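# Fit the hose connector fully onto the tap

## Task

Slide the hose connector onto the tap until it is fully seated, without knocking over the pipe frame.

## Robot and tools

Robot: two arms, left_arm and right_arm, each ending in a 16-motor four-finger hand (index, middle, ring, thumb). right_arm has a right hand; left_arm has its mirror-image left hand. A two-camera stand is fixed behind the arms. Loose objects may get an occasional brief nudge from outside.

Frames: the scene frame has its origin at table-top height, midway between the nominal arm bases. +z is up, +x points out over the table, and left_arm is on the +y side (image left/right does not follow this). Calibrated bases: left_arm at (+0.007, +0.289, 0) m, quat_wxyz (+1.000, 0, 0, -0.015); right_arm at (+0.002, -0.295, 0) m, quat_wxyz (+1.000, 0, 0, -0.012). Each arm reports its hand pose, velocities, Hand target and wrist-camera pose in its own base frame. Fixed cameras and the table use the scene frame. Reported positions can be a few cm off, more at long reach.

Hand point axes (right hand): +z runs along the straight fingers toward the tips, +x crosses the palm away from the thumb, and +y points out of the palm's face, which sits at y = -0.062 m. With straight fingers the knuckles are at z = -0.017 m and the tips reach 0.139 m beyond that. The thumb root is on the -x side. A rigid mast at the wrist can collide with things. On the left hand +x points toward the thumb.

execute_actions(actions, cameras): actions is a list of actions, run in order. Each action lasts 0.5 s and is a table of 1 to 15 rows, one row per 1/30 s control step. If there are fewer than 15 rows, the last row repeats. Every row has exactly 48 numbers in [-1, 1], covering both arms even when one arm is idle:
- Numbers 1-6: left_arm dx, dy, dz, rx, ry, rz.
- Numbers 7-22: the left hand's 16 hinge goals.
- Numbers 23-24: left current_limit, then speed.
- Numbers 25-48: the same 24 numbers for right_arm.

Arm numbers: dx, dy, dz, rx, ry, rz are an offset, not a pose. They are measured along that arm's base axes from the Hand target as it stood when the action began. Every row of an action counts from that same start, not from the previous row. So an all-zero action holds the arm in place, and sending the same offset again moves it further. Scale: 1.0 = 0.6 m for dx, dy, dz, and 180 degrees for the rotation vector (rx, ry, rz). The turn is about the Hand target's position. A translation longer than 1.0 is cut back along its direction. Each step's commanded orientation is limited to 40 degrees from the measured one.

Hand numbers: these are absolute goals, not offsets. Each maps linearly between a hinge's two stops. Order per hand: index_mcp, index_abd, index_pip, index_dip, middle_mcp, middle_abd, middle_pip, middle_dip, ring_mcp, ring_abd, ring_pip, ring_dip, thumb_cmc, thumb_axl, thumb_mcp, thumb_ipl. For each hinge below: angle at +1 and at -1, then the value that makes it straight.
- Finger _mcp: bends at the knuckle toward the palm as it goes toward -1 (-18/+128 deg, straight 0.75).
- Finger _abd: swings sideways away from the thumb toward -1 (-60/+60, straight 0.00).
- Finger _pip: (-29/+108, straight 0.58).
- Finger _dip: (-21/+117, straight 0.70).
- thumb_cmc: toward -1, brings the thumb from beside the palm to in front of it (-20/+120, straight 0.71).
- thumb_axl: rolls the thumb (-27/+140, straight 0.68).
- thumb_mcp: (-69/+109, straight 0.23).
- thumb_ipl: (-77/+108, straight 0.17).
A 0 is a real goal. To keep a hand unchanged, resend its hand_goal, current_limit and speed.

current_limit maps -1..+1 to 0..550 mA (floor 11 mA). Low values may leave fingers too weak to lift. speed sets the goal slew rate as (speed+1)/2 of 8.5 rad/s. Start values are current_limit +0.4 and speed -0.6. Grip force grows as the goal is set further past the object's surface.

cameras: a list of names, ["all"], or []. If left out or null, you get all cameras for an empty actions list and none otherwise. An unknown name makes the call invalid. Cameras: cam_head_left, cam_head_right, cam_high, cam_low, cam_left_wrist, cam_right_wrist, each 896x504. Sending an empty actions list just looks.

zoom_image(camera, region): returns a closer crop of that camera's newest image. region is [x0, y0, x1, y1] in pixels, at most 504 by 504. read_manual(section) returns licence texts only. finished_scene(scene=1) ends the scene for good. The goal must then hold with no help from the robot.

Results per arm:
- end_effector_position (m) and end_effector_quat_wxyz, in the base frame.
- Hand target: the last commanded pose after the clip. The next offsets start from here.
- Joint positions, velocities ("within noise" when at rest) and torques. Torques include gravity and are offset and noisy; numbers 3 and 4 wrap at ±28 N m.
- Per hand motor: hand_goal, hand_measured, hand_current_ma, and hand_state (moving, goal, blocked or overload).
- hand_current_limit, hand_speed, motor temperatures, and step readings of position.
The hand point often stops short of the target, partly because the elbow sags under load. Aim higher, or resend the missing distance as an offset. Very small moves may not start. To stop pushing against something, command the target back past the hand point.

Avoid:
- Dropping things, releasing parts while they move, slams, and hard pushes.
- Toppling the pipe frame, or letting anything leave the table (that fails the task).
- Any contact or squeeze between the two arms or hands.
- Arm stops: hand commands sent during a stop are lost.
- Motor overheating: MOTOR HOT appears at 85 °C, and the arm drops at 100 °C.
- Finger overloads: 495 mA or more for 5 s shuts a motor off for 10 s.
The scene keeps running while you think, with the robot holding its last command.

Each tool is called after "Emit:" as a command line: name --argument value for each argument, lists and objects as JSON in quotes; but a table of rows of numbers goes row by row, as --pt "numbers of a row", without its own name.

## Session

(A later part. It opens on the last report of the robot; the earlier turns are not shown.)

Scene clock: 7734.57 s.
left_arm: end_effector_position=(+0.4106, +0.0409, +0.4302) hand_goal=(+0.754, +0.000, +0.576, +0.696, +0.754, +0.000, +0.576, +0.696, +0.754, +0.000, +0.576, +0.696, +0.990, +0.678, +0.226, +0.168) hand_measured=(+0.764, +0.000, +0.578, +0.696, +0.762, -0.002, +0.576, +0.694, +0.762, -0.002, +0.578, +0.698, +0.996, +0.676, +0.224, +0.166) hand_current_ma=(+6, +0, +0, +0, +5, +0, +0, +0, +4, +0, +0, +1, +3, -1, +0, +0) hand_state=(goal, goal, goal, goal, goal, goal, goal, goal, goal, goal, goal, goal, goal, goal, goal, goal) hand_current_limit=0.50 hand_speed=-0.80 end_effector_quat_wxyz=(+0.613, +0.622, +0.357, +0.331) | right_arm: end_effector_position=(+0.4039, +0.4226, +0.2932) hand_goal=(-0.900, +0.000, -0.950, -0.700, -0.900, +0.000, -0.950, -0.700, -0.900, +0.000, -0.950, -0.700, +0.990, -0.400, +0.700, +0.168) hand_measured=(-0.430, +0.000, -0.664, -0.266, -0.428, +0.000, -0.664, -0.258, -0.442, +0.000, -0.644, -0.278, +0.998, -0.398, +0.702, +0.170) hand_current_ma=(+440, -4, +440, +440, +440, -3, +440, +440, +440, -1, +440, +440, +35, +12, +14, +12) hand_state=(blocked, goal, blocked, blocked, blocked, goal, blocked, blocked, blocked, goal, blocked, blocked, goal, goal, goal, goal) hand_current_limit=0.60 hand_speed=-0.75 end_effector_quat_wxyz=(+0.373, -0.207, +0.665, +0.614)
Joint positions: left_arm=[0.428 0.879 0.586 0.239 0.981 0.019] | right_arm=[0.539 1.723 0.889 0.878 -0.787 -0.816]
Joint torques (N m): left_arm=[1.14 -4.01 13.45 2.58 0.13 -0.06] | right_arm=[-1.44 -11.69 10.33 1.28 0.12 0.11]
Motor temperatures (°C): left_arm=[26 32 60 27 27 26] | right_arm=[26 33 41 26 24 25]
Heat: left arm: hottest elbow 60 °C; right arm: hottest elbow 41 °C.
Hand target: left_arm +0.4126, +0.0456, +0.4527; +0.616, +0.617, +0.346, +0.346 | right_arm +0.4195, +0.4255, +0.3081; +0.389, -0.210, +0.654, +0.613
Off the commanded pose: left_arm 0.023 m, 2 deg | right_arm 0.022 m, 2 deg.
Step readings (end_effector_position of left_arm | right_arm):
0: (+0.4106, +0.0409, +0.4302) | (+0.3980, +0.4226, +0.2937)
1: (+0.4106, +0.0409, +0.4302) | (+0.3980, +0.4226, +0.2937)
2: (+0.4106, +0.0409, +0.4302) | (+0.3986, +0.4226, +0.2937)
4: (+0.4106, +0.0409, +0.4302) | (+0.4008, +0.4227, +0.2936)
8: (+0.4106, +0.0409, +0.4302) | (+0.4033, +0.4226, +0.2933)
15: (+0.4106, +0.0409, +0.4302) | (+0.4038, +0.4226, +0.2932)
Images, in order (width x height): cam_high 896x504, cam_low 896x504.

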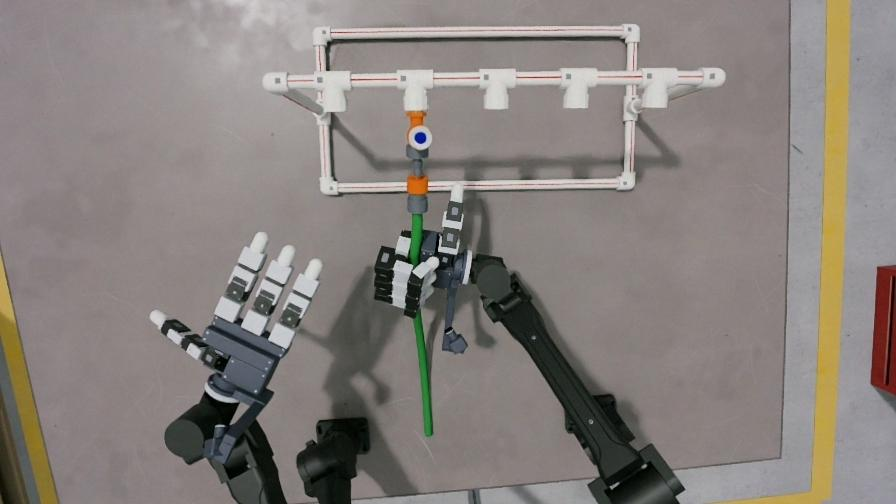

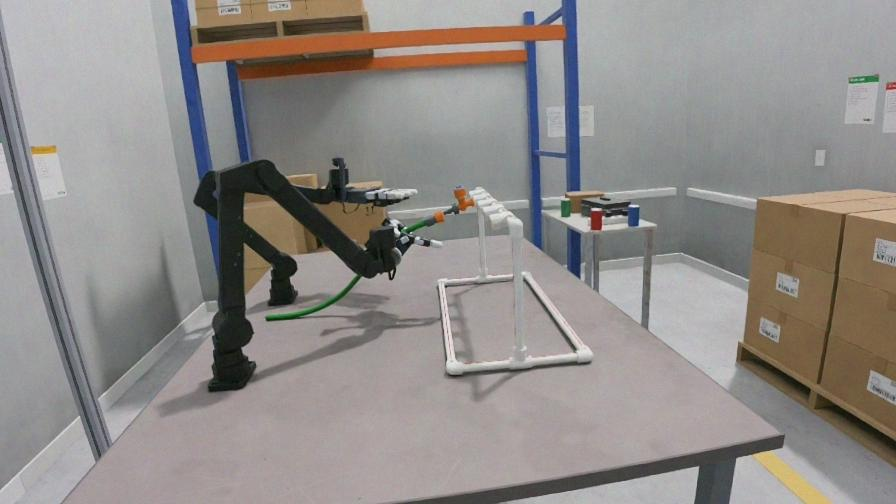

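Emit:
execute_actions --actions '[[[0,0,0,0,0,0,0.754,0,0.576,0.696,0.754,0,0.576,0.696,0.754,0,0.576,0.696,0.99,0.678,0.226,0.168,0.5,-0.8,0.004,0,0.010,0,0,0,-0.9,0,-0.95,-0.7,-0.9,0,-0.95,-0.7,-0.9,0,-0.95,-0.7,0.99,-0.4,0.7,0.168,0.6,-0.75]]]' --cameras '["cam_high", "cam_low"]'

Emit:
zoom_image --camera "cam_low" --region '[400, 170, 470, 240]'

Emit:
zoom_image --camera "cam_high" --region '[380, 140, 460, 230]'

Scene clock: 7745.80 s.
left_arm: end_effector_position=(+0.4106, +0.0409, +0.4302) hand_goal=(+0.754, +0.000, +0.576, +0.696, +0.754, +0.000, +0.576, +0.696, +0.754, +0.000, +0.576, +0.696, +0.990, +0.678, +0.226, +0.168) hand_measured=(+0.764, +0.000, +0.578, +0.696, +0.762, -0.002, +0.576, +0.694, +0.762, -0.002, +0.578, +0.698, +0.996, +0.676, +0.224, +0.166) hand_current_ma=(+6, +0, +0, +0, +5, +0, +0, +0, +4, +0, +0, +1, +3, -1, +0, +0) hand_state=(goal, goal, goal, goal, goal, goal, goal, goal, goal, goal, goal, goal, goal, goal, goal, goal) hand_current_limit=0.50 hand_speed=-0.80 end_effector_quat_wxyz=(+0.613, +0.622, +0.357, +0.331) | right_arm: end_effector_position=(+0.4060, +0.4224, +0.2904) hand_goal=(-0.900, +0.000, -0.950, -0.700, -0.900, +0.000, -0.950, -0.700, -0.900, +0.000, -0.950, -0.700, +0.990, -0.400, +0.700, +0.168) hand_measured=(-0.430, +0.000, -0.664, -0.266, -0.428, +0.000, -0.664, -0.258, -0.442, +0.000, -0.644, -0.278, +0.998, -0.398, +0.702, +0.170) hand_current_ma=(+440, -4, +440, +440, +440, -3, +440, +440, +440, -1, +440, +440, +35, +12, +14, +12) hand_state=(blocked, goal, blocked, blocked, blocked, goal, blocked, blocked, blocked, goal, blocked, blocked, goal, goal, goal, goal) hand_current_limit=0.60 hand_speed=-0.75 end_effector_quat_wxyz=(+0.368, -0.203, +0.670, +0.612)
Joint positions: left_arm=[0.428 0.879 0.586 0.239 0.981 0.019] | right_arm=[0.537 1.723 0.889 0.861 -0.787 -0.816]
Joint torques (N m): left_arm=[1.2 -3.84 13.42 2.56 0.12 -0.1] | right_arm=[-1.44 -12.34 10.95 1.26 0.01 0.11]
Motor temperatures (°C): left_arm=[26 32 60 27 27 26] | right_arm=[26 33 41 26 24 25]
Heat: left arm: hottest elbow 60 °C; right arm: hottest elbow 41 °C.
Hand target: left_arm +0.4126, +0.0456, +0.4527; +0.616, +0.617, +0.346, +0.346 | right_arm +0.4219, +0.4256, +0.3141; +0.389, -0.210, +0.654, +0.614
Off the commanded pose: left_arm 0.023 m, 2 deg | right_arm 0.029 m, 3 deg.
Step readings (end_effector_position of left_arm | right_arm):
0: (+0.4106, +0.0409, +0.4302) | (+0.4039, +0.4226, +0.2932)
1: (+0.4106, +0.0409, +0.4302) | (+0.4039, +0.4226, +0.2932)
2: (+0.4106, +0.0409, +0.4302) | (+0.4040, +0.4227, +0.2929)
4: (+0.4106, +0.0409, +0.4302) | (+0.4045, +0.4228, +0.2921)
8: (+0.4106, +0.0409, +0.4302) | (+0.4054, +0.4228, +0.2909)
15: (+0.4106, +0.0409, +0.4302) | (+0.4060, +0.4224, +0.2904)
Images, in order (width x height): cam_high 896x504, cam_low 896x504.

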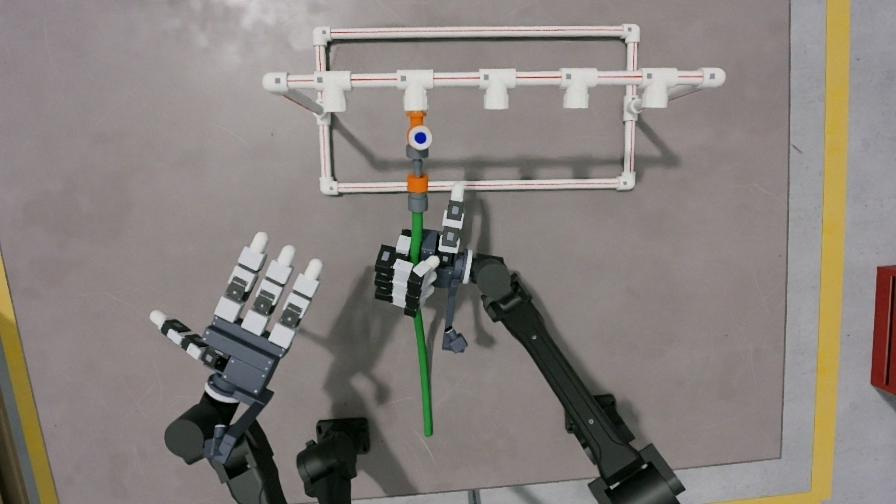

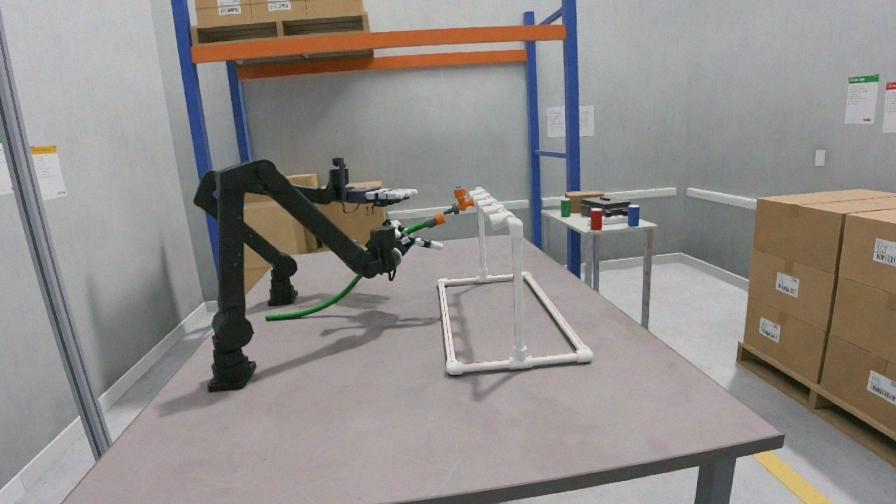

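Scaled by 7.200.

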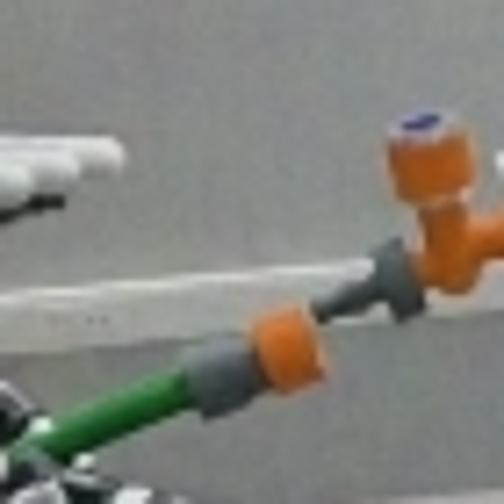

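Scaled by 5.600.

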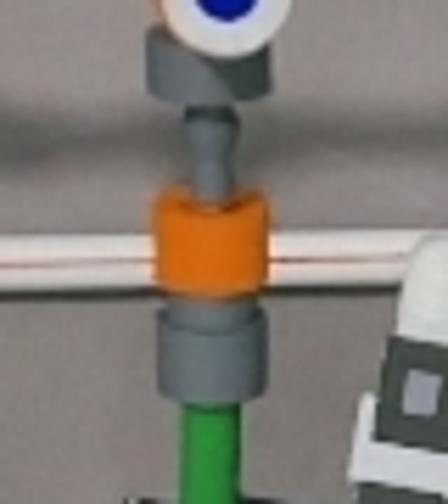

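Emit:
execute_actions --actions '[[[0,0,0,0,0,0,0.754,0,0.576,0.696,0.754,0,0.576,0.696,0.754,0,0.576,0.696,0.99,0.678,0.226,0.168,0.5,-0.8,-0.0465,-0.0005,-0.026,0,0,0,-0.9,0,-0.95,-0.7,-0.9,0,-0.95,-0.7,-0.9,0,-0.95,-0.7,0.99,-0.4,0.7,0.168,0.6,-0.75]],[[0,0,0,0,0,0,0.754,0,0.576,0.696,0.754,0,0.576,0.696,0.754,0,0.576,0.696,0.99,0.678,0.226,0.168,0.5,-0.8,-0.0467,0.0028,-0.0258,0,0,0,-0.9,0,-0.95,-0.7,-0.9,0,-0.95,-0.7,-0.9,0,-0.95,-0.7,0.99,-0.4,0.7,0.168,0.6,-0.75]],[[0,0,0,0,0,0,0.754,0,0.576,0.696,0.754,0,0.576,0.696,0.754,0,0.576,0.696,0.99,0.678,0.226,0.168,0.5,-0.8,-0.0117,0,0.0267,0,0,0,-0.9,0,-0.95,-0.7,-0.9,0,-0.95,-0.7,-0.9,0,-0.95,-0.7,0.99,-0.4,0.7,0.168,0.6,-0.75]],[[0,0,0,0,0,0,0.754,0,0.576,0.696,0.754,0,0.576,0.696,0.754,0,0.576,0.696,0.99,0.678,0.226,0.168,0.5,-0.8,0.05,0.0008,0.0025,0,0,0,-0.9,0,-0.95,-0.7,-0.9,0,-0.95,-0.7,-0.9,0,-0.95,-0.7,0.99,-0.4,0.7,0.168,0.6,-0.75]]]' --cameras '["cam_high", "cam_low"]'

Emit:
zoom_image --camera "cam_low" --region '[400, 170, 470, 240]'

Emit:
zoom_image --camera "cam_high" --region '[380, 140, 460, 230]'

Scene clock: 7796.97 s.
left_arm: end_effector_position=(+0.4106, +0.0409, +0.4302) hand_goal=(+0.754, +0.000, +0.576, +0.696, +0.754, +0.000, +0.576, +0.696, +0.754, +0.000, +0.576, +0.696, +0.990, +0.678, +0.226, +0.168) hand_measured=(+0.764, +0.000, +0.578, +0.696, +0.762, -0.002, +0.576, +0.694, +0.762, -0.002, +0.578, +0.698, +0.996, +0.676, +0.224, +0.166) hand_current_ma=(+6, +0, +0, +0, +5, +0, +0, +0, +4, +0, +0, +1, +3, -1, +0, +0) hand_state=(goal, goal, goal, goal, goal, goal, goal, goal, goal, goal, goal, goal, goal, goal, goal, goal) hand_current_limit=0.50 hand_speed=-0.80 end_effector_quat_wxyz=(+0.613, +0.622, +0.357, +0.331) | right_arm: end_effector_position=(+0.3725, +0.4222, +0.2881) hand_goal=(-0.900, +0.000, -0.950, -0.700, -0.900, +0.000, -0.950, -0.700, -0.900, +0.000, -0.950, -0.700, +0.990, -0.400, +0.700, +0.168) hand_measured=(-0.430, +0.000, -0.664, -0.266, -0.428, +0.000, -0.664, -0.258, -0.442, +0.000, -0.644, -0.278, +0.998, -0.398, +0.702, +0.170) hand_current_ma=(+440, -4, +440, +440, +440, -3, +440, +440, +440, -1, +440, +440, +36, +12, +14, +12) hand_state=(blocked, goal, blocked, blocked, blocked, goal, blocked, blocked, blocked, goal, blocked, blocked, goal, goal, goal, goal) hand_current_limit=0.60 hand_speed=-0.75 end_effector_quat_wxyz=(+0.374, -0.205, +0.665, +0.613)
Joint positions: left_arm=[0.428 0.879 0.586 0.239 0.981 0.019] | right_arm=[0.576 1.681 0.805 0.92 -0.746 -0.816]
Joint torques (N m): left_arm=[1.44 -3.9 13.42 2.56 0.15 -0.1] | right_arm=[-1.44 -10.34 10.39 1.33 -0.06 0.07]
Motor temperatures (°C): left_arm=[26 31 60 27 27 26] | right_arm=[26 33 42 26 24 25]
Heat: left arm: hottest elbow 60 °C; right arm: hottest elbow 42 °C.
Hand target: left_arm +0.4126, +0.0456, +0.4527; +0.616, +0.617, +0.346, +0.346 | right_arm +0.3889, +0.4274, +0.3004; +0.389, -0.210, +0.654, +0.614
Off the commanded pose: left_arm 0.023 m, 2 deg | right_arm 0.021 m, 2 deg.
Step readings (end_effector_position of left_arm | right_arm):
0: (+0.4106, +0.0409, +0.4302) | (+0.4060, +0.4224, +0.2904)
1: (+0.4106, +0.0409, +0.4302) | (+0.4060, +0.4224, +0.2904)
2: (+0.4106, +0.0409, +0.4302) | (+0.4067, +0.4224, +0.2904)
4: (+0.4106, +0.0409, +0.4302) | (+0.4084, +0.4223, +0.2910)
8: (+0.4106, +0.0409, +0.4302) | (+0.4060, +0.4234, +0.2926)
15: (+0.4106, +0.0409, +0.4302) | (+0.4030, +0.4230, +0.2895)
16: (+0.4106, +0.0409, +0.4302) | (+0.4029, +0.4230, +0.2893)
17: (+0.4106, +0.0409, +0.4302) | (+0.4022, +0.4230, +0.2887)
19: (+0.4106, +0.0409, +0.4302) | (+0.3978, +0.4224, +0.2851)
23: (+0.4106, +0.0409, +0.4302) | (+0.3819, +0.4241, +0.2714)
30: (+0.4106, +0.0409, +0.4302) | (+0.3725, +0.4279, +0.2686)
31: (+0.4106, +0.0409, +0.4302) | (+0.3726, +0.4279, +0.2687)
32: (+0.4106, +0.0409, +0.4302) | (+0.3729, +0.4279, +0.2689)
34: (+0.4106, +0.0409, +0.4302) | (+0.3725, +0.4274, +0.2706)
38: (+0.4106, +0.0409, +0.4302) | (+0.3685, +0.4260, +0.2796)
45: (+0.4106, +0.0409, +0.4302) | (+0.3660, +0.4248, +0.2894)
46: (+0.4106, +0.0409, +0.4302) | (+0.3661, +0.4248, +0.2892)
47: (+0.4106, +0.0409, +0.4302) | (+0.3656, +0.4249, +0.2888)
49: (+0.4106, +0.0409, +0.4302) | (+0.3646, +0.4249, +0.2874)
53: (+0.4106, +0.0409, +0.4302) | (+0.3669, +0.4229, +0.2864)
60: (+0.4106, +0.0409, +0.4302) | (+0.3724, +0.4221, +0.2882)
Images, in order (width x height): cam_high 896x504, cam_low 896x504.

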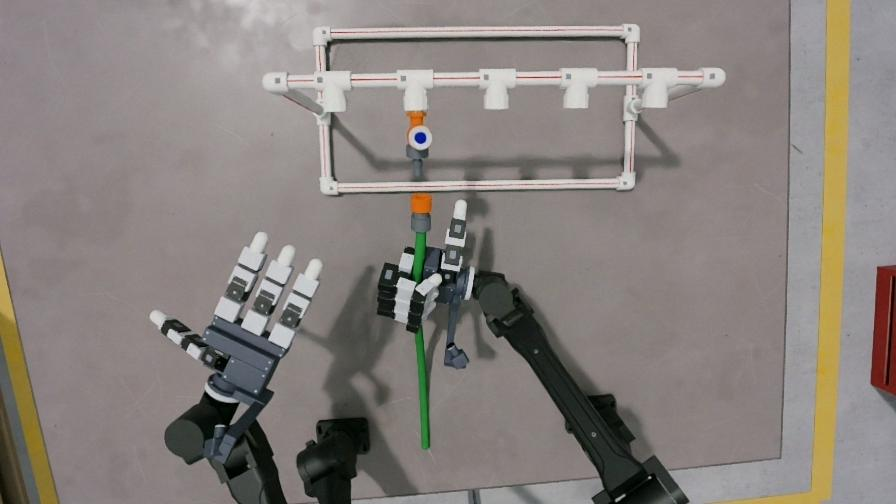

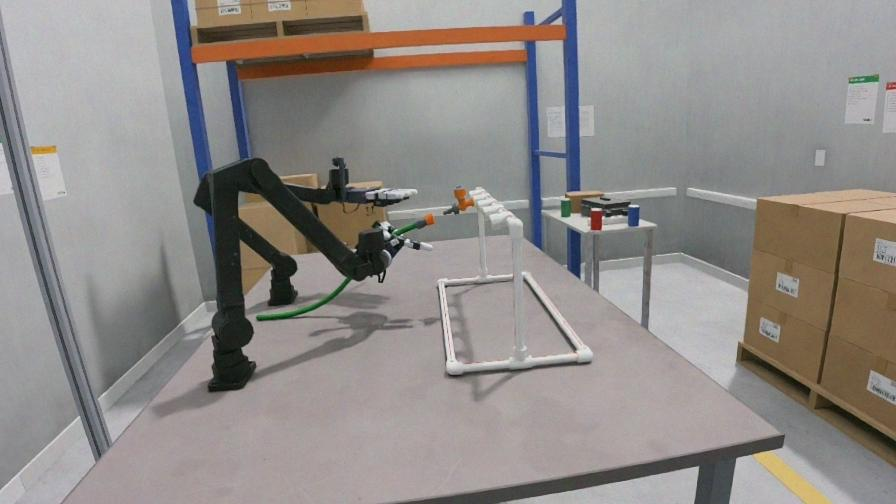

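Scaled by 7.200.

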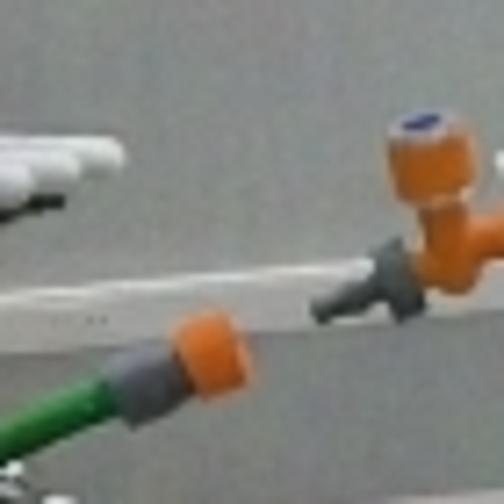

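Scaled by 5.600.

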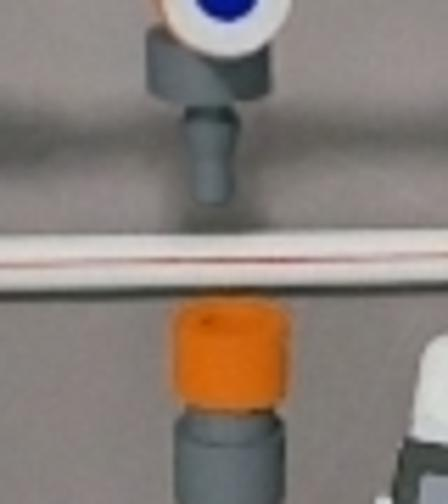

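Emit:
execute_actions --actions '[[[0,0,0,0,0,0,0.754,0,0.576,0.696,0.754,0,0.576,0.696,0.754,0,0.576,0.696,0.99,0.678,0.226,0.168,0.5,-0.8,0.022,0.0037,0.008,0,0,0,-0.9,0,-0.95,-0.7,-0.9,0,-0.95,-0.7,-0.9,0,-0.95,-0.7,0.99,-0.4,0.7,0.168,0.6,-0.75]],[[0,0,0,0,0,0,0.754,0,0.576,0.696,0.754,0,0.576,0.696,0.754,0,0.576,0.696,0.99,0.678,0.226,0.168,0.5,-0.8,0.022,0.0037,0.008,0,0,0,-0.9,0,-0.95,-0.7,-0.9,0,-0.95,-0.7,-0.9,0,-0.95,-0.7,0.99,-0.4,0.7,0.168,0.6,-0.75]]]' --cameras '["cam_high", "cam_low"]'

Emit:
zoom_image --camera "cam_low" --region '[400, 170, 470, 240]'

Emit:
zoom_image --camera "cam_high" --region '[380, 140, 460, 230]'

Scene clock: 7809.30 s.
left_arm: end_effector_position=(+0.4106, +0.0409, +0.4302) hand_goal=(+0.754, +0.000, +0.576, +0.696, +0.754, +0.000, +0.576, +0.696, +0.754, +0.000, +0.576, +0.696, +0.990, +0.678, +0.226, +0.168) hand_measured=(+0.764, +0.000, +0.578, +0.696, +0.762, -0.002, +0.576, +0.694, +0.762, -0.002, +0.578, +0.698, +0.996, +0.676, +0.224, +0.166) hand_current_ma=(+6, +0, +0, +0, +5, +0, +0, +0, +4, +0, +0, +1, +3, -1, +0, +0) hand_state=(goal, goal, goal, goal, goal, goal, goal, goal, goal, goal, goal, goal, goal, goal, goal, goal) hand_current_limit=0.50 hand_speed=-0.80 end_effector_quat_wxyz=(+0.613, +0.622, +0.357, +0.331) | right_arm: end_effector_position=(+0.3986, +0.4274, +0.2966) hand_goal=(-0.900, +0.000, -0.950, -0.700, -0.900, +0.000, -0.950, -0.700, -0.900, +0.000, -0.950, -0.700, +0.990, -0.400, +0.700, +0.168) hand_measured=(-0.430, +0.000, -0.664, -0.266, -0.428, +0.000, -0.664, -0.258, -0.442, +0.000, -0.644, -0.278, +0.998, -0.398, +0.702, +0.170) hand_current_ma=(+440, -4, +440, +440, +440, -3, +440, +440, +440, -1, +440, +440, +36, +12, +14, +12) hand_state=(blocked, goal, blocked, blocked, blocked, goal, blocked, blocked, blocked, goal, blocked, blocked, goal, goal, goal, goal) hand_current_limit=0.60 hand_speed=-0.75 end_effector_quat_wxyz=(+0.374, -0.205, +0.665, +0.613)
Joint positions: left_arm=[0.428 0.879 0.586 0.239 0.981 0.019] | right_arm=[0.555 1.711 0.883 0.872 -0.767 -0.816]
Joint torques (N m): left_arm=[1.26 -4.25 13.44 2.52 0.15 -0.07] | right_arm=[-1.38 -10.75 10.82 1.25 -0.06 0.09]
Motor temperatures (°C): left_arm=[26 31 60 27 27 26] | right_arm=[26 33 42 26 24 25]
Heat: left arm: hottest elbow 60 °C; right arm: hottest elbow 42 °C.
Hand target: left_arm +0.4126, +0.0456, +0.4527; +0.616, +0.617, +0.346, +0.346 | right_arm +0.4152, +0.4320, +0.3102; +0.389, -0.210, +0.654, +0.614
Off the commanded pose: left_arm 0.023 m, 2 deg | right_arm 0.022 m, 2 deg.
Step readings (end_effector_position of left_arm | right_arm):
0: (+0.4106, +0.0409, +0.4302) | (+0.3726, +0.4223, +0.2879)
1: (+0.4106, +0.0409, +0.4302) | (+0.3727, +0.4223, +0.2880)
2: (+0.4106, +0.0409, +0.4302) | (+0.3730, +0.4223, +0.2880)
4: (+0.4106, +0.0409, +0.4302) | (+0.3759, +0.4225, +0.2885)
8: (+0.4106, +0.0409, +0.4302) | (+0.3823, +0.4247, +0.2910)
15: (+0.4106, +0.0409, +0.4302) | (+0.3855, +0.4248, +0.2930)
16: (+0.4106, +0.0409, +0.4302) | (+0.3854, +0.4248, +0.2927)
17: (+0.4106, +0.0409, +0.4302) | (+0.3859, +0.4248, +0.2928)
19: (+0.4106, +0.0409, +0.4302) | (+0.3882, +0.4256, +0.2929)
23: (+0.4106, +0.0409, +0.4302) | (+0.3953, +0.4273, +0.2951)
30: (+0.4106, +0.0409, +0.4302) | (+0.3985, +0.4273, +0.2971)
Images, in order (width x height): cam_high 896x504, cam_low 896x504.

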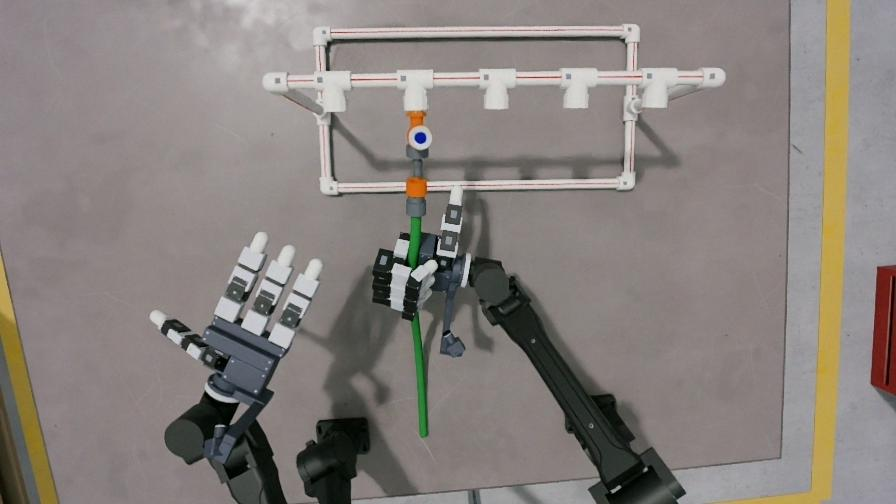

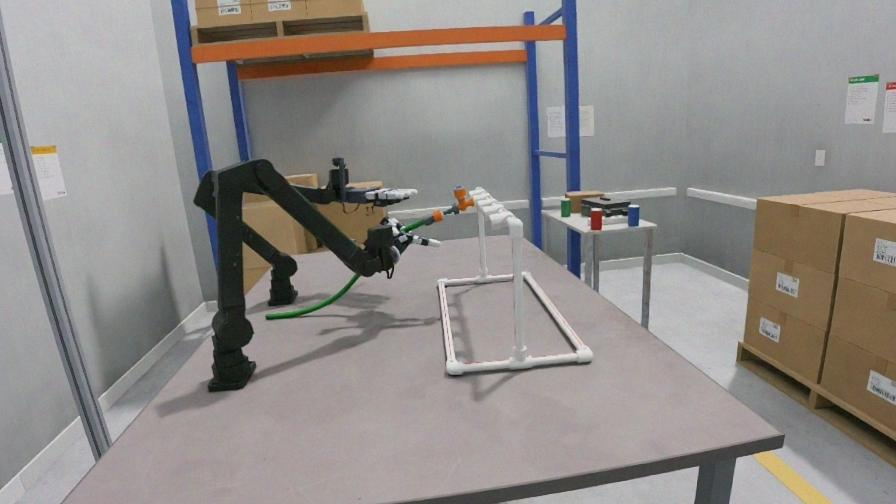

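Scaled by 7.200.

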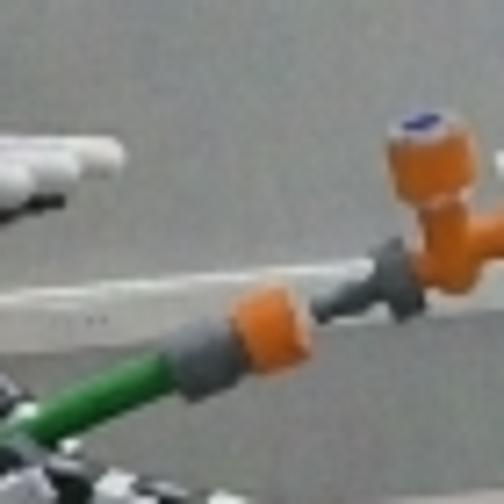

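Scaled by 5.600.

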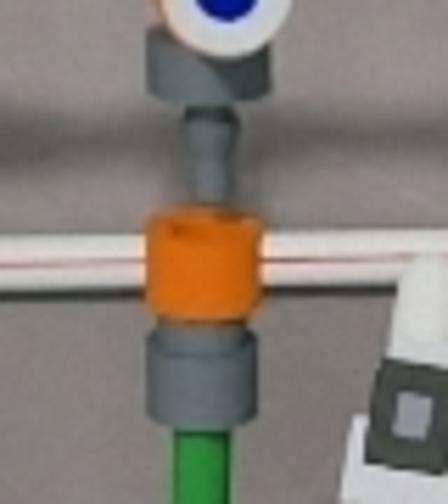

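Emit:
execute_actions --actions '[[[0,0,0,0,0,0,0.754,0,0.576,0.696,0.754,0,0.576,0.696,0.754,0,0.576,0.696,0.99,0.678,0.226,0.168,0.5,-0.8,0.02,-0.005,0.0075,0,0,0,-0.9,0,-0.95,-0.7,-0.9,0,-0.95,-0.7,-0.9,0,-0.95,-0.7,0.99,-0.4,0.7,0.168,0.6,-0.75]]]' --cameras '["cam_high", "cam_low"]'

Emit:
zoom_image --camera "cam_low" --region '[400, 170, 470, 240]'

Emit:
zoom_image --camera "cam_high" --region '[380, 140, 460, 230]'

Scene clock: 7824.50 s.
left_arm: end_effector_position=(+0.4106, +0.0409, +0.4302) hand_goal=(+0.754, +0.000, +0.576, +0.696, +0.754, +0.000, +0.576, +0.696, +0.754, +0.000, +0.576, +0.696, +0.990, +0.678, +0.226, +0.168) hand_measured=(+0.764, +0.000, +0.578, +0.696, +0.762, -0.002, +0.576, +0.694, +0.762, -0.002, +0.578, +0.698, +0.996, +0.676, +0.224, +0.166) hand_current_ma=(+6, +0, +0, +0, +5, +0, +0, +0, +4, +0, +0, +1, +3, -1, +0, +0) hand_state=(goal, goal, goal, goal, goal, goal, goal, goal, goal, goal, goal, goal, goal, goal, goal, goal) hand_current_limit=0.50 hand_speed=-0.80 end_effector_quat_wxyz=(+0.613, +0.622, +0.357, +0.331) | right_arm: end_effector_position=(+0.4111, +0.4241, +0.3005) hand_goal=(-0.900, +0.000, -0.950, -0.700, -0.900, +0.000, -0.950, -0.700, -0.900, +0.000, -0.950, -0.700, +0.990, -0.400, +0.700, +0.168) hand_measured=(-0.430, +0.000, -0.664, -0.266, -0.428, +0.000, -0.664, -0.258, -0.442, +0.000, -0.644, -0.278, +0.998, -0.398, +0.702, +0.170) hand_current_ma=(+440, -4, +440, +440, +440, -3, +440, +440, +440, -1, +440, +440, +36, +12, +14, +12) hand_state=(blocked, goal, blocked, blocked, blocked, goal, blocked, blocked, blocked, goal, blocked, blocked, goal, goal, goal, goal) hand_current_limit=0.60 hand_speed=-0.75 end_effector_quat_wxyz=(+0.375, -0.205, +0.665, +0.613)
Joint positions: left_arm=[0.428 0.879 0.586 0.239 0.981 0.019] | right_arm=[0.536 1.72 0.912 0.853 -0.784 -0.816]
Joint torques (N m): left_arm=[1.38 -4.01 13.5 2.54 0.13 -0.1] | right_arm=[-1.26 -11.28 10.99 1.29 -0.06 0.11]
Motor temperatures (°C): left_arm=[26 31 60 27 27 26] | right_arm=[26 34 43 26 24 25]
Heat: left arm: hottest elbow 60 °C; right arm: hottest elbow 43 °C.
Hand target: left_arm +0.4126, +0.0456, +0.4527; +0.616, +0.617, +0.346, +0.346 | right_arm +0.4273, +0.4289, +0.3145; +0.389, -0.210, +0.654, +0.614
Off the commanded pose: left_arm 0.023 m, 2 deg | right_arm 0.022 m, 2 deg.
Step readings (end_effector_position of left_arm | right_arm):
0: (+0.4106, +0.0409, +0.4302) | (+0.3987, +0.4274, +0.2963)
1: (+0.4106, +0.0409, +0.4302) | (+0.3988, +0.4273, +0.2963)
2: (+0.4106, +0.0409, +0.4302) | (+0.3989, +0.4269, +0.2964)
4: (+0.4106, +0.0409, +0.4302) | (+0.4005, +0.4268, +0.2967)
8: (+0.4106, +0.0409, +0.4302) | (+0.4067, +0.4259, +0.2993)
15: (+0.4106, +0.0409, +0.4302) | (+0.4108, +0.4240, +0.3015)
Images, in order (width x height): cam_high 896x504, cam_low 896x504.

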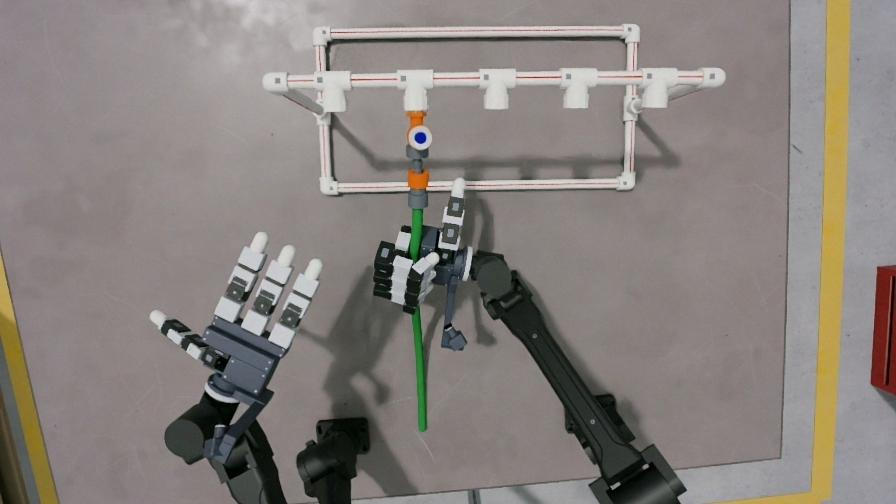

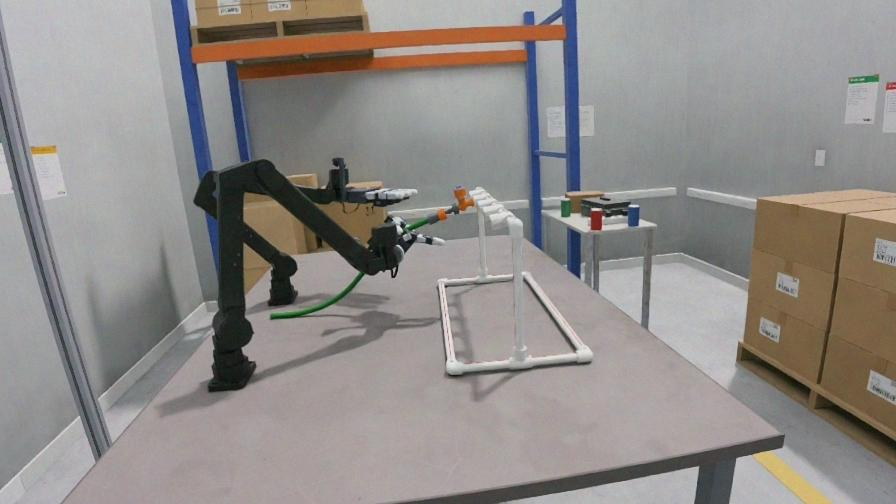

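Scaled by 7.200.

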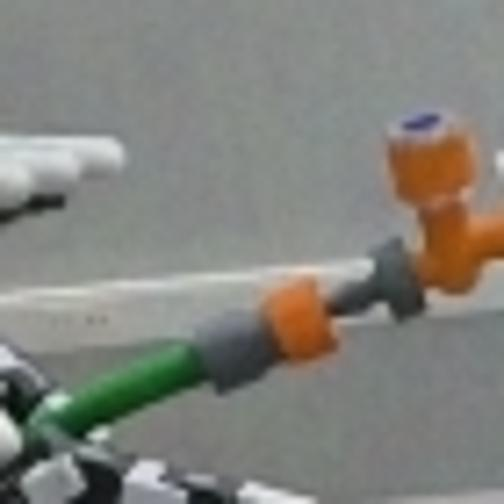

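Scaled by 5.600.

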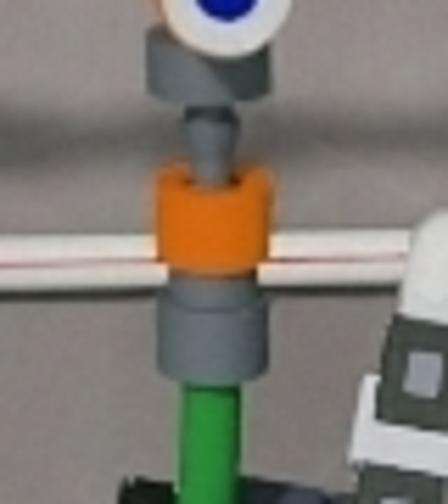

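Emit:
execute_actions --actions '[[[0,0,0,0,0,0,0.754,0,0.576,0.696,0.754,0,0.576,0.696,0.754,0,0.576,0.696,0.99,0.678,0.226,0.168,0.5,-0.8,0.0167,-0.0005,0.006,0,0,0,-0.9,0,-0.95,-0.7,-0.9,0,-0.95,-0.7,-0.9,0,-0.95,-0.7,0.99,-0.4,0.7,0.168,0.6,-0.75]]]' --cameras '["cam_high", "cam_low"]'

Emit:
zoom_image --camera "cam_low" --region '[400, 170, 470, 240]'

Emit:
zoom_image --camera "cam_high" --region '[380, 140, 460, 230]'

Scene clock: 7834.97 s.
left_arm: end_effector_position=(+0.4106, +0.0409, +0.4302) hand_goal=(+0.754, +0.000, +0.576, +0.696, +0.754, +0.000, +0.576, +0.696, +0.754, +0.000, +0.576, +0.696, +0.990, +0.678, +0.226, +0.168) hand_measured=(+0.764, +0.000, +0.578, +0.696, +0.762, -0.002, +0.576, +0.694, +0.762, -0.002, +0.578, +0.698, +0.996, +0.676, +0.224, +0.166) hand_current_ma=(+6, +0, +0, +0, +5, +0, +0, +0, +4, +0, +0, +1, +3, -1, +0, +0) hand_state=(goal, goal, goal, goal, goal, goal, goal, goal, goal, goal, goal, goal, goal, goal, goal, goal) hand_current_limit=0.50 hand_speed=-0.80 end_effector_quat_wxyz=(+0.613, +0.622, +0.357, +0.331) | right_arm: end_effector_position=(+0.4202, +0.4247, +0.3040) hand_goal=(-0.900, +0.000, -0.950, -0.700, -0.900, +0.000, -0.950, -0.700, -0.900, +0.000, -0.950, -0.700, +0.990, -0.400, +0.700, +0.168) hand_measured=(-0.430, +0.000, -0.664, -0.266, -0.428, +0.000, -0.664, -0.258, -0.442, +0.000, -0.644, -0.278, +0.998, -0.398, +0.702, +0.170) hand_current_ma=(+440, -4, +440, +440, +440, -3, +440, +440, +440, -1, +440, +440, +36, +12, +14, +12) hand_state=(blocked, goal, blocked, blocked, blocked, goal, blocked, blocked, blocked, goal, blocked, blocked, goal, goal, goal, goal) hand_current_limit=0.60 hand_speed=-0.75 end_effector_quat_wxyz=(+0.375, -0.205, +0.665, +0.613)
Joint positions: left_arm=[0.428 0.879 0.586 0.239 0.981 0.019] | right_arm=[0.527 1.73 0.939 0.836 -0.794 -0.816]
Joint torques (N m): left_arm=[1.49 -3.9 13.41 2.56 0.15 -0.09] | right_arm=[-1.44 -11.58 11.14 1.25 -0.07 0.12]
Motor temperatures (°C): left_arm=[26 31 60 27 27 26] | right_arm=[26 34 43 26 24 25]
Heat: left arm: hottest elbow 60 °C; right arm: hottest elbow 43 °C.
Hand target: left_arm +0.4126, +0.0456, +0.4527; +0.616, +0.617, +0.346, +0.346 | right_arm +0.4373, +0.4286, +0.3182; +0.389, -0.210, +0.654, +0.614
Off the commanded pose: left_arm 0.023 m, 2 deg | right_arm 0.023 m, 2 deg.
Step readings (end_effector_position of left_arm | right_arm):
0: (+0.4106, +0.0409, +0.4302) | (+0.4111, +0.4241, +0.3005)
1: (+0.4106, +0.0409, +0.4302) | (+0.4110, +0.4241, +0.3005)
2: (+0.4106, +0.0409, +0.4302) | (+0.4112, +0.4242, +0.3005)
4: (+0.4106, +0.0409, +0.4302) | (+0.4132, +0.4241, +0.3010)
8: (+0.4106, +0.0409, +0.4302) | (+0.4177, +0.4249, +0.3032)
15: (+0.4106, +0.0409, +0.4302) | (+0.4200, +0.4246, +0.3045)
Images, in order (width x height): cam_high 896x504, cam_low 896x504.

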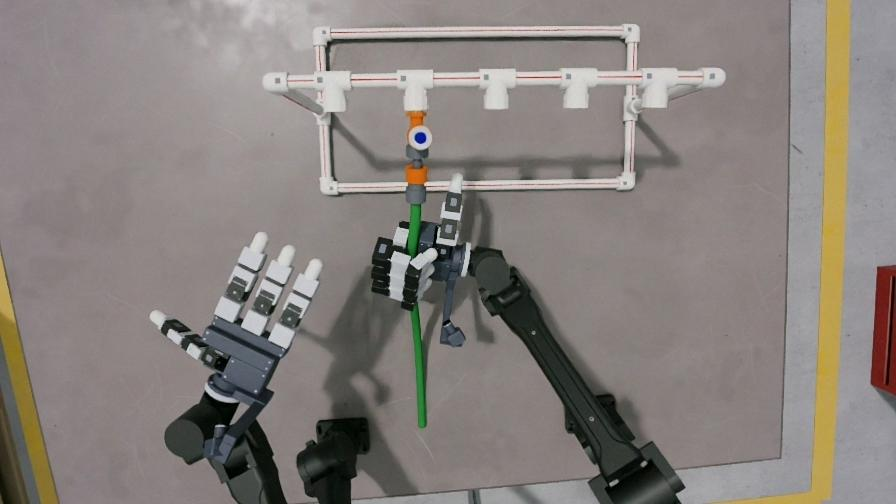

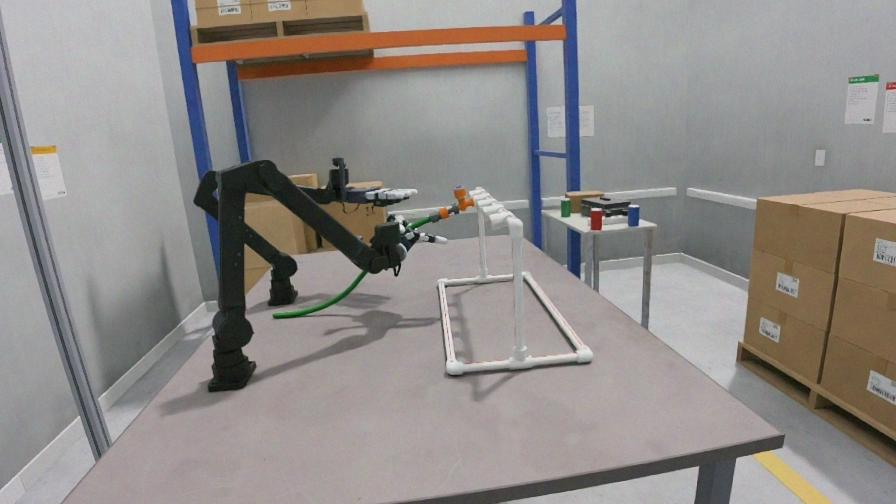

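Scaled by 7.200.

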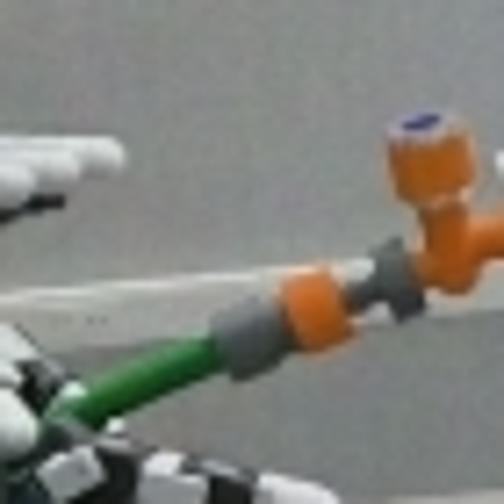

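Scaled by 5.600.

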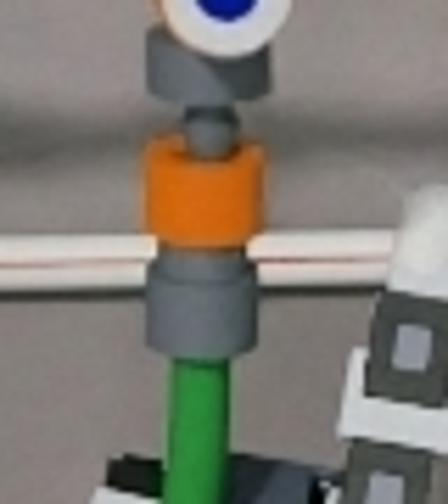

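Emit:
execute_actions --actions '[[[0,0,0,0,0,0,0.754,0,0.576,0.696,0.754,0,0.576,0.696,0.754,0,0.576,0.696,0.99,0.678,0.226,0.168,0.5,-0.8,0.0083,-0.0055,0.003,0,0,0,-0.9,0,-0.95,-0.7,-0.9,0,-0.95,-0.7,-0.9,0,-0.95,-0.7,0.99,-0.4,0.7,0.168,0.6,-0.75]]]' --cameras '["cam_high", "cam_low"]'

Emit:
zoom_image --camera "cam_low" --region '[400, 170, 470, 240]'

Emit:
zoom_image --camera "cam_high" --region '[380, 140, 460, 230]'

Scene clock: 7844.97 s.
left_arm: end_effector_position=(+0.4106, +0.0409, +0.4302) hand_goal=(+0.754, +0.000, +0.576, +0.696, +0.754, +0.000, +0.576, +0.696, +0.754, +0.000, +0.576, +0.696, +0.990, +0.678, +0.226, +0.168) hand_measured=(+0.764, +0.000, +0.578, +0.696, +0.762, -0.002, +0.576, +0.694, +0.762, -0.002, +0.578, +0.698, +0.996, +0.676, +0.224, +0.166) hand_current_ma=(+6, +0, +0, +0, +5, +0, +0, +0, +4, +0, +0, +1, +3, -1, +0, +0) hand_state=(goal, goal, goal, goal, goal, goal, goal, goal, goal, goal, goal, goal, goal, goal, goal, goal) hand_current_limit=0.50 hand_speed=-0.80 end_effector_quat_wxyz=(+0.613, +0.622, +0.357, +0.331) | right_arm: end_effector_position=(+0.4250, +0.4217, +0.3057) hand_goal=(-0.900, +0.000, -0.950, -0.700, -0.900, +0.000, -0.950, -0.700, -0.900, +0.000, -0.950, -0.700, +0.990, -0.400, +0.700, +0.168) hand_measured=(-0.430, +0.000, -0.664, -0.266, -0.428, +0.000, -0.664, -0.258, -0.442, +0.000, -0.644, -0.278, +0.998, -0.398, +0.702, +0.170) hand_current_ma=(+440, -4, +440, +440, +440, -3, +440, +440, +440, -1, +440, +440, +36, +12, +14, +12) hand_state=(blocked, goal, blocked, blocked, blocked, goal, blocked, blocked, blocked, goal, blocked, blocked, goal, goal, goal, goal) hand_current_limit=0.60 hand_speed=-0.75 end_effector_quat_wxyz=(+0.375, -0.206, +0.665, +0.613)
Joint positions: left_arm=[0.428 0.879 0.586 0.239 0.981 0.019] | right_arm=[0.516 1.732 0.949 0.829 -0.805 -0.816]
Joint torques (N m): left_arm=[1.14 -4.19 13.49 2.58 0.14 -0.1] | right_arm=[-1.67 -11.75 11.18 1.24 -0.06 0.13]
Motor temperatures (°C): left_arm=[26 31 60 27 27 26] | right_arm=[26 34 44 26 24 25]
Heat: left arm: hottest elbow 60 °C; right arm: hottest elbow 44 °C.
Hand target: left_arm +0.4126, +0.0456, +0.4527; +0.616, +0.617, +0.346, +0.346 | right_arm +0.4423, +0.4254, +0.3199; +0.389, -0.210, +0.654, +0.614
Off the commanded pose: left_arm 0.023 m, 2 deg | right_arm 0.023 m, 2 deg.
Step readings (end_effector_position of left_arm | right_arm):
0: (+0.4106, +0.0409, +0.4302) | (+0.4202, +0.4247, +0.3040)
1: (+0.4106, +0.0409, +0.4302) | (+0.4201, +0.4247, +0.3040)
2: (+0.4106, +0.0409, +0.4302) | (+0.4201, +0.4244, +0.3040)
4: (+0.4106, +0.0409, +0.4302) | (+0.4207, +0.4241, +0.3039)
8: (+0.4106, +0.0409, +0.4302) | (+0.4232, +0.4226, +0.3048)
15: (+0.4106, +0.0409, +0.4302) | (+0.4249, +0.4216, +0.3060)
Images, in order (width x height): cam_high 896x504, cam_low 896x504.

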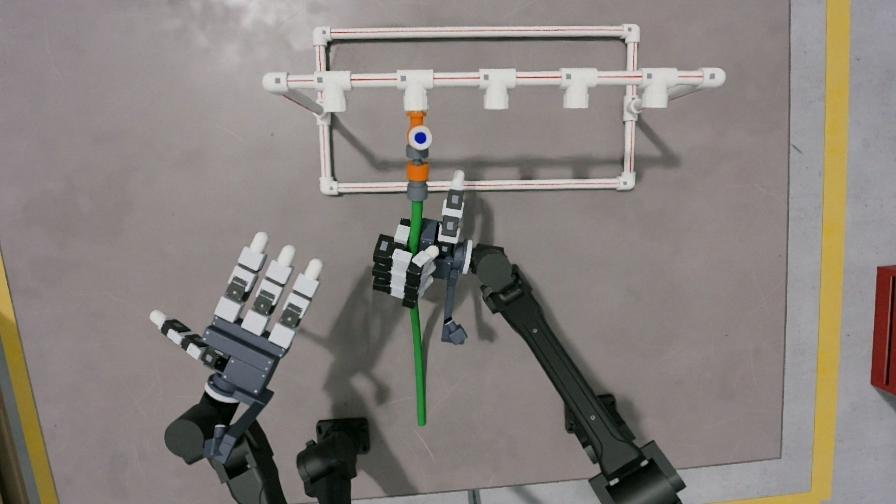

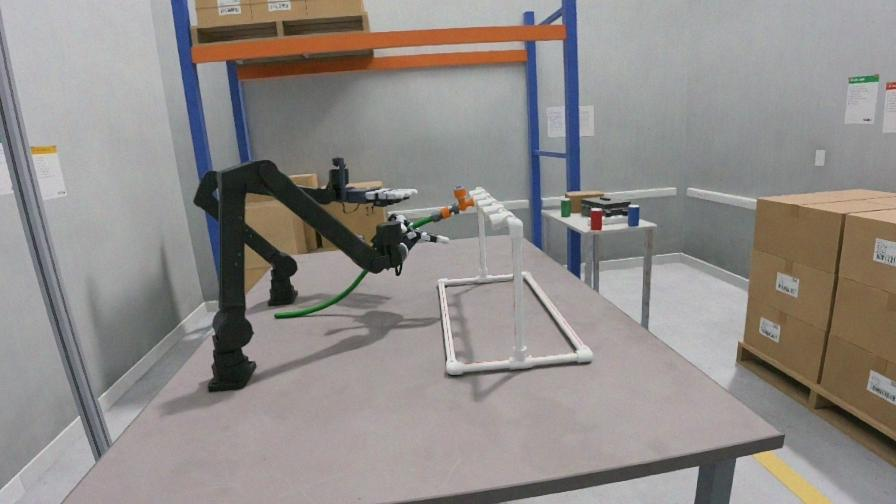

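Scaled by 7.200.

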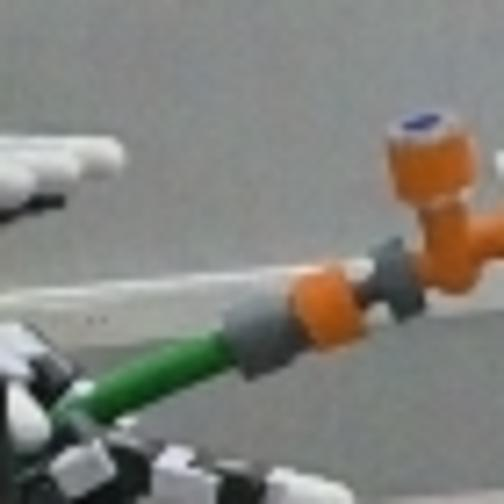

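Scaled by 5.600.

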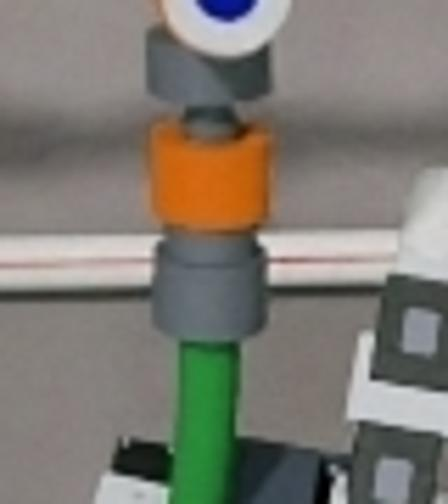

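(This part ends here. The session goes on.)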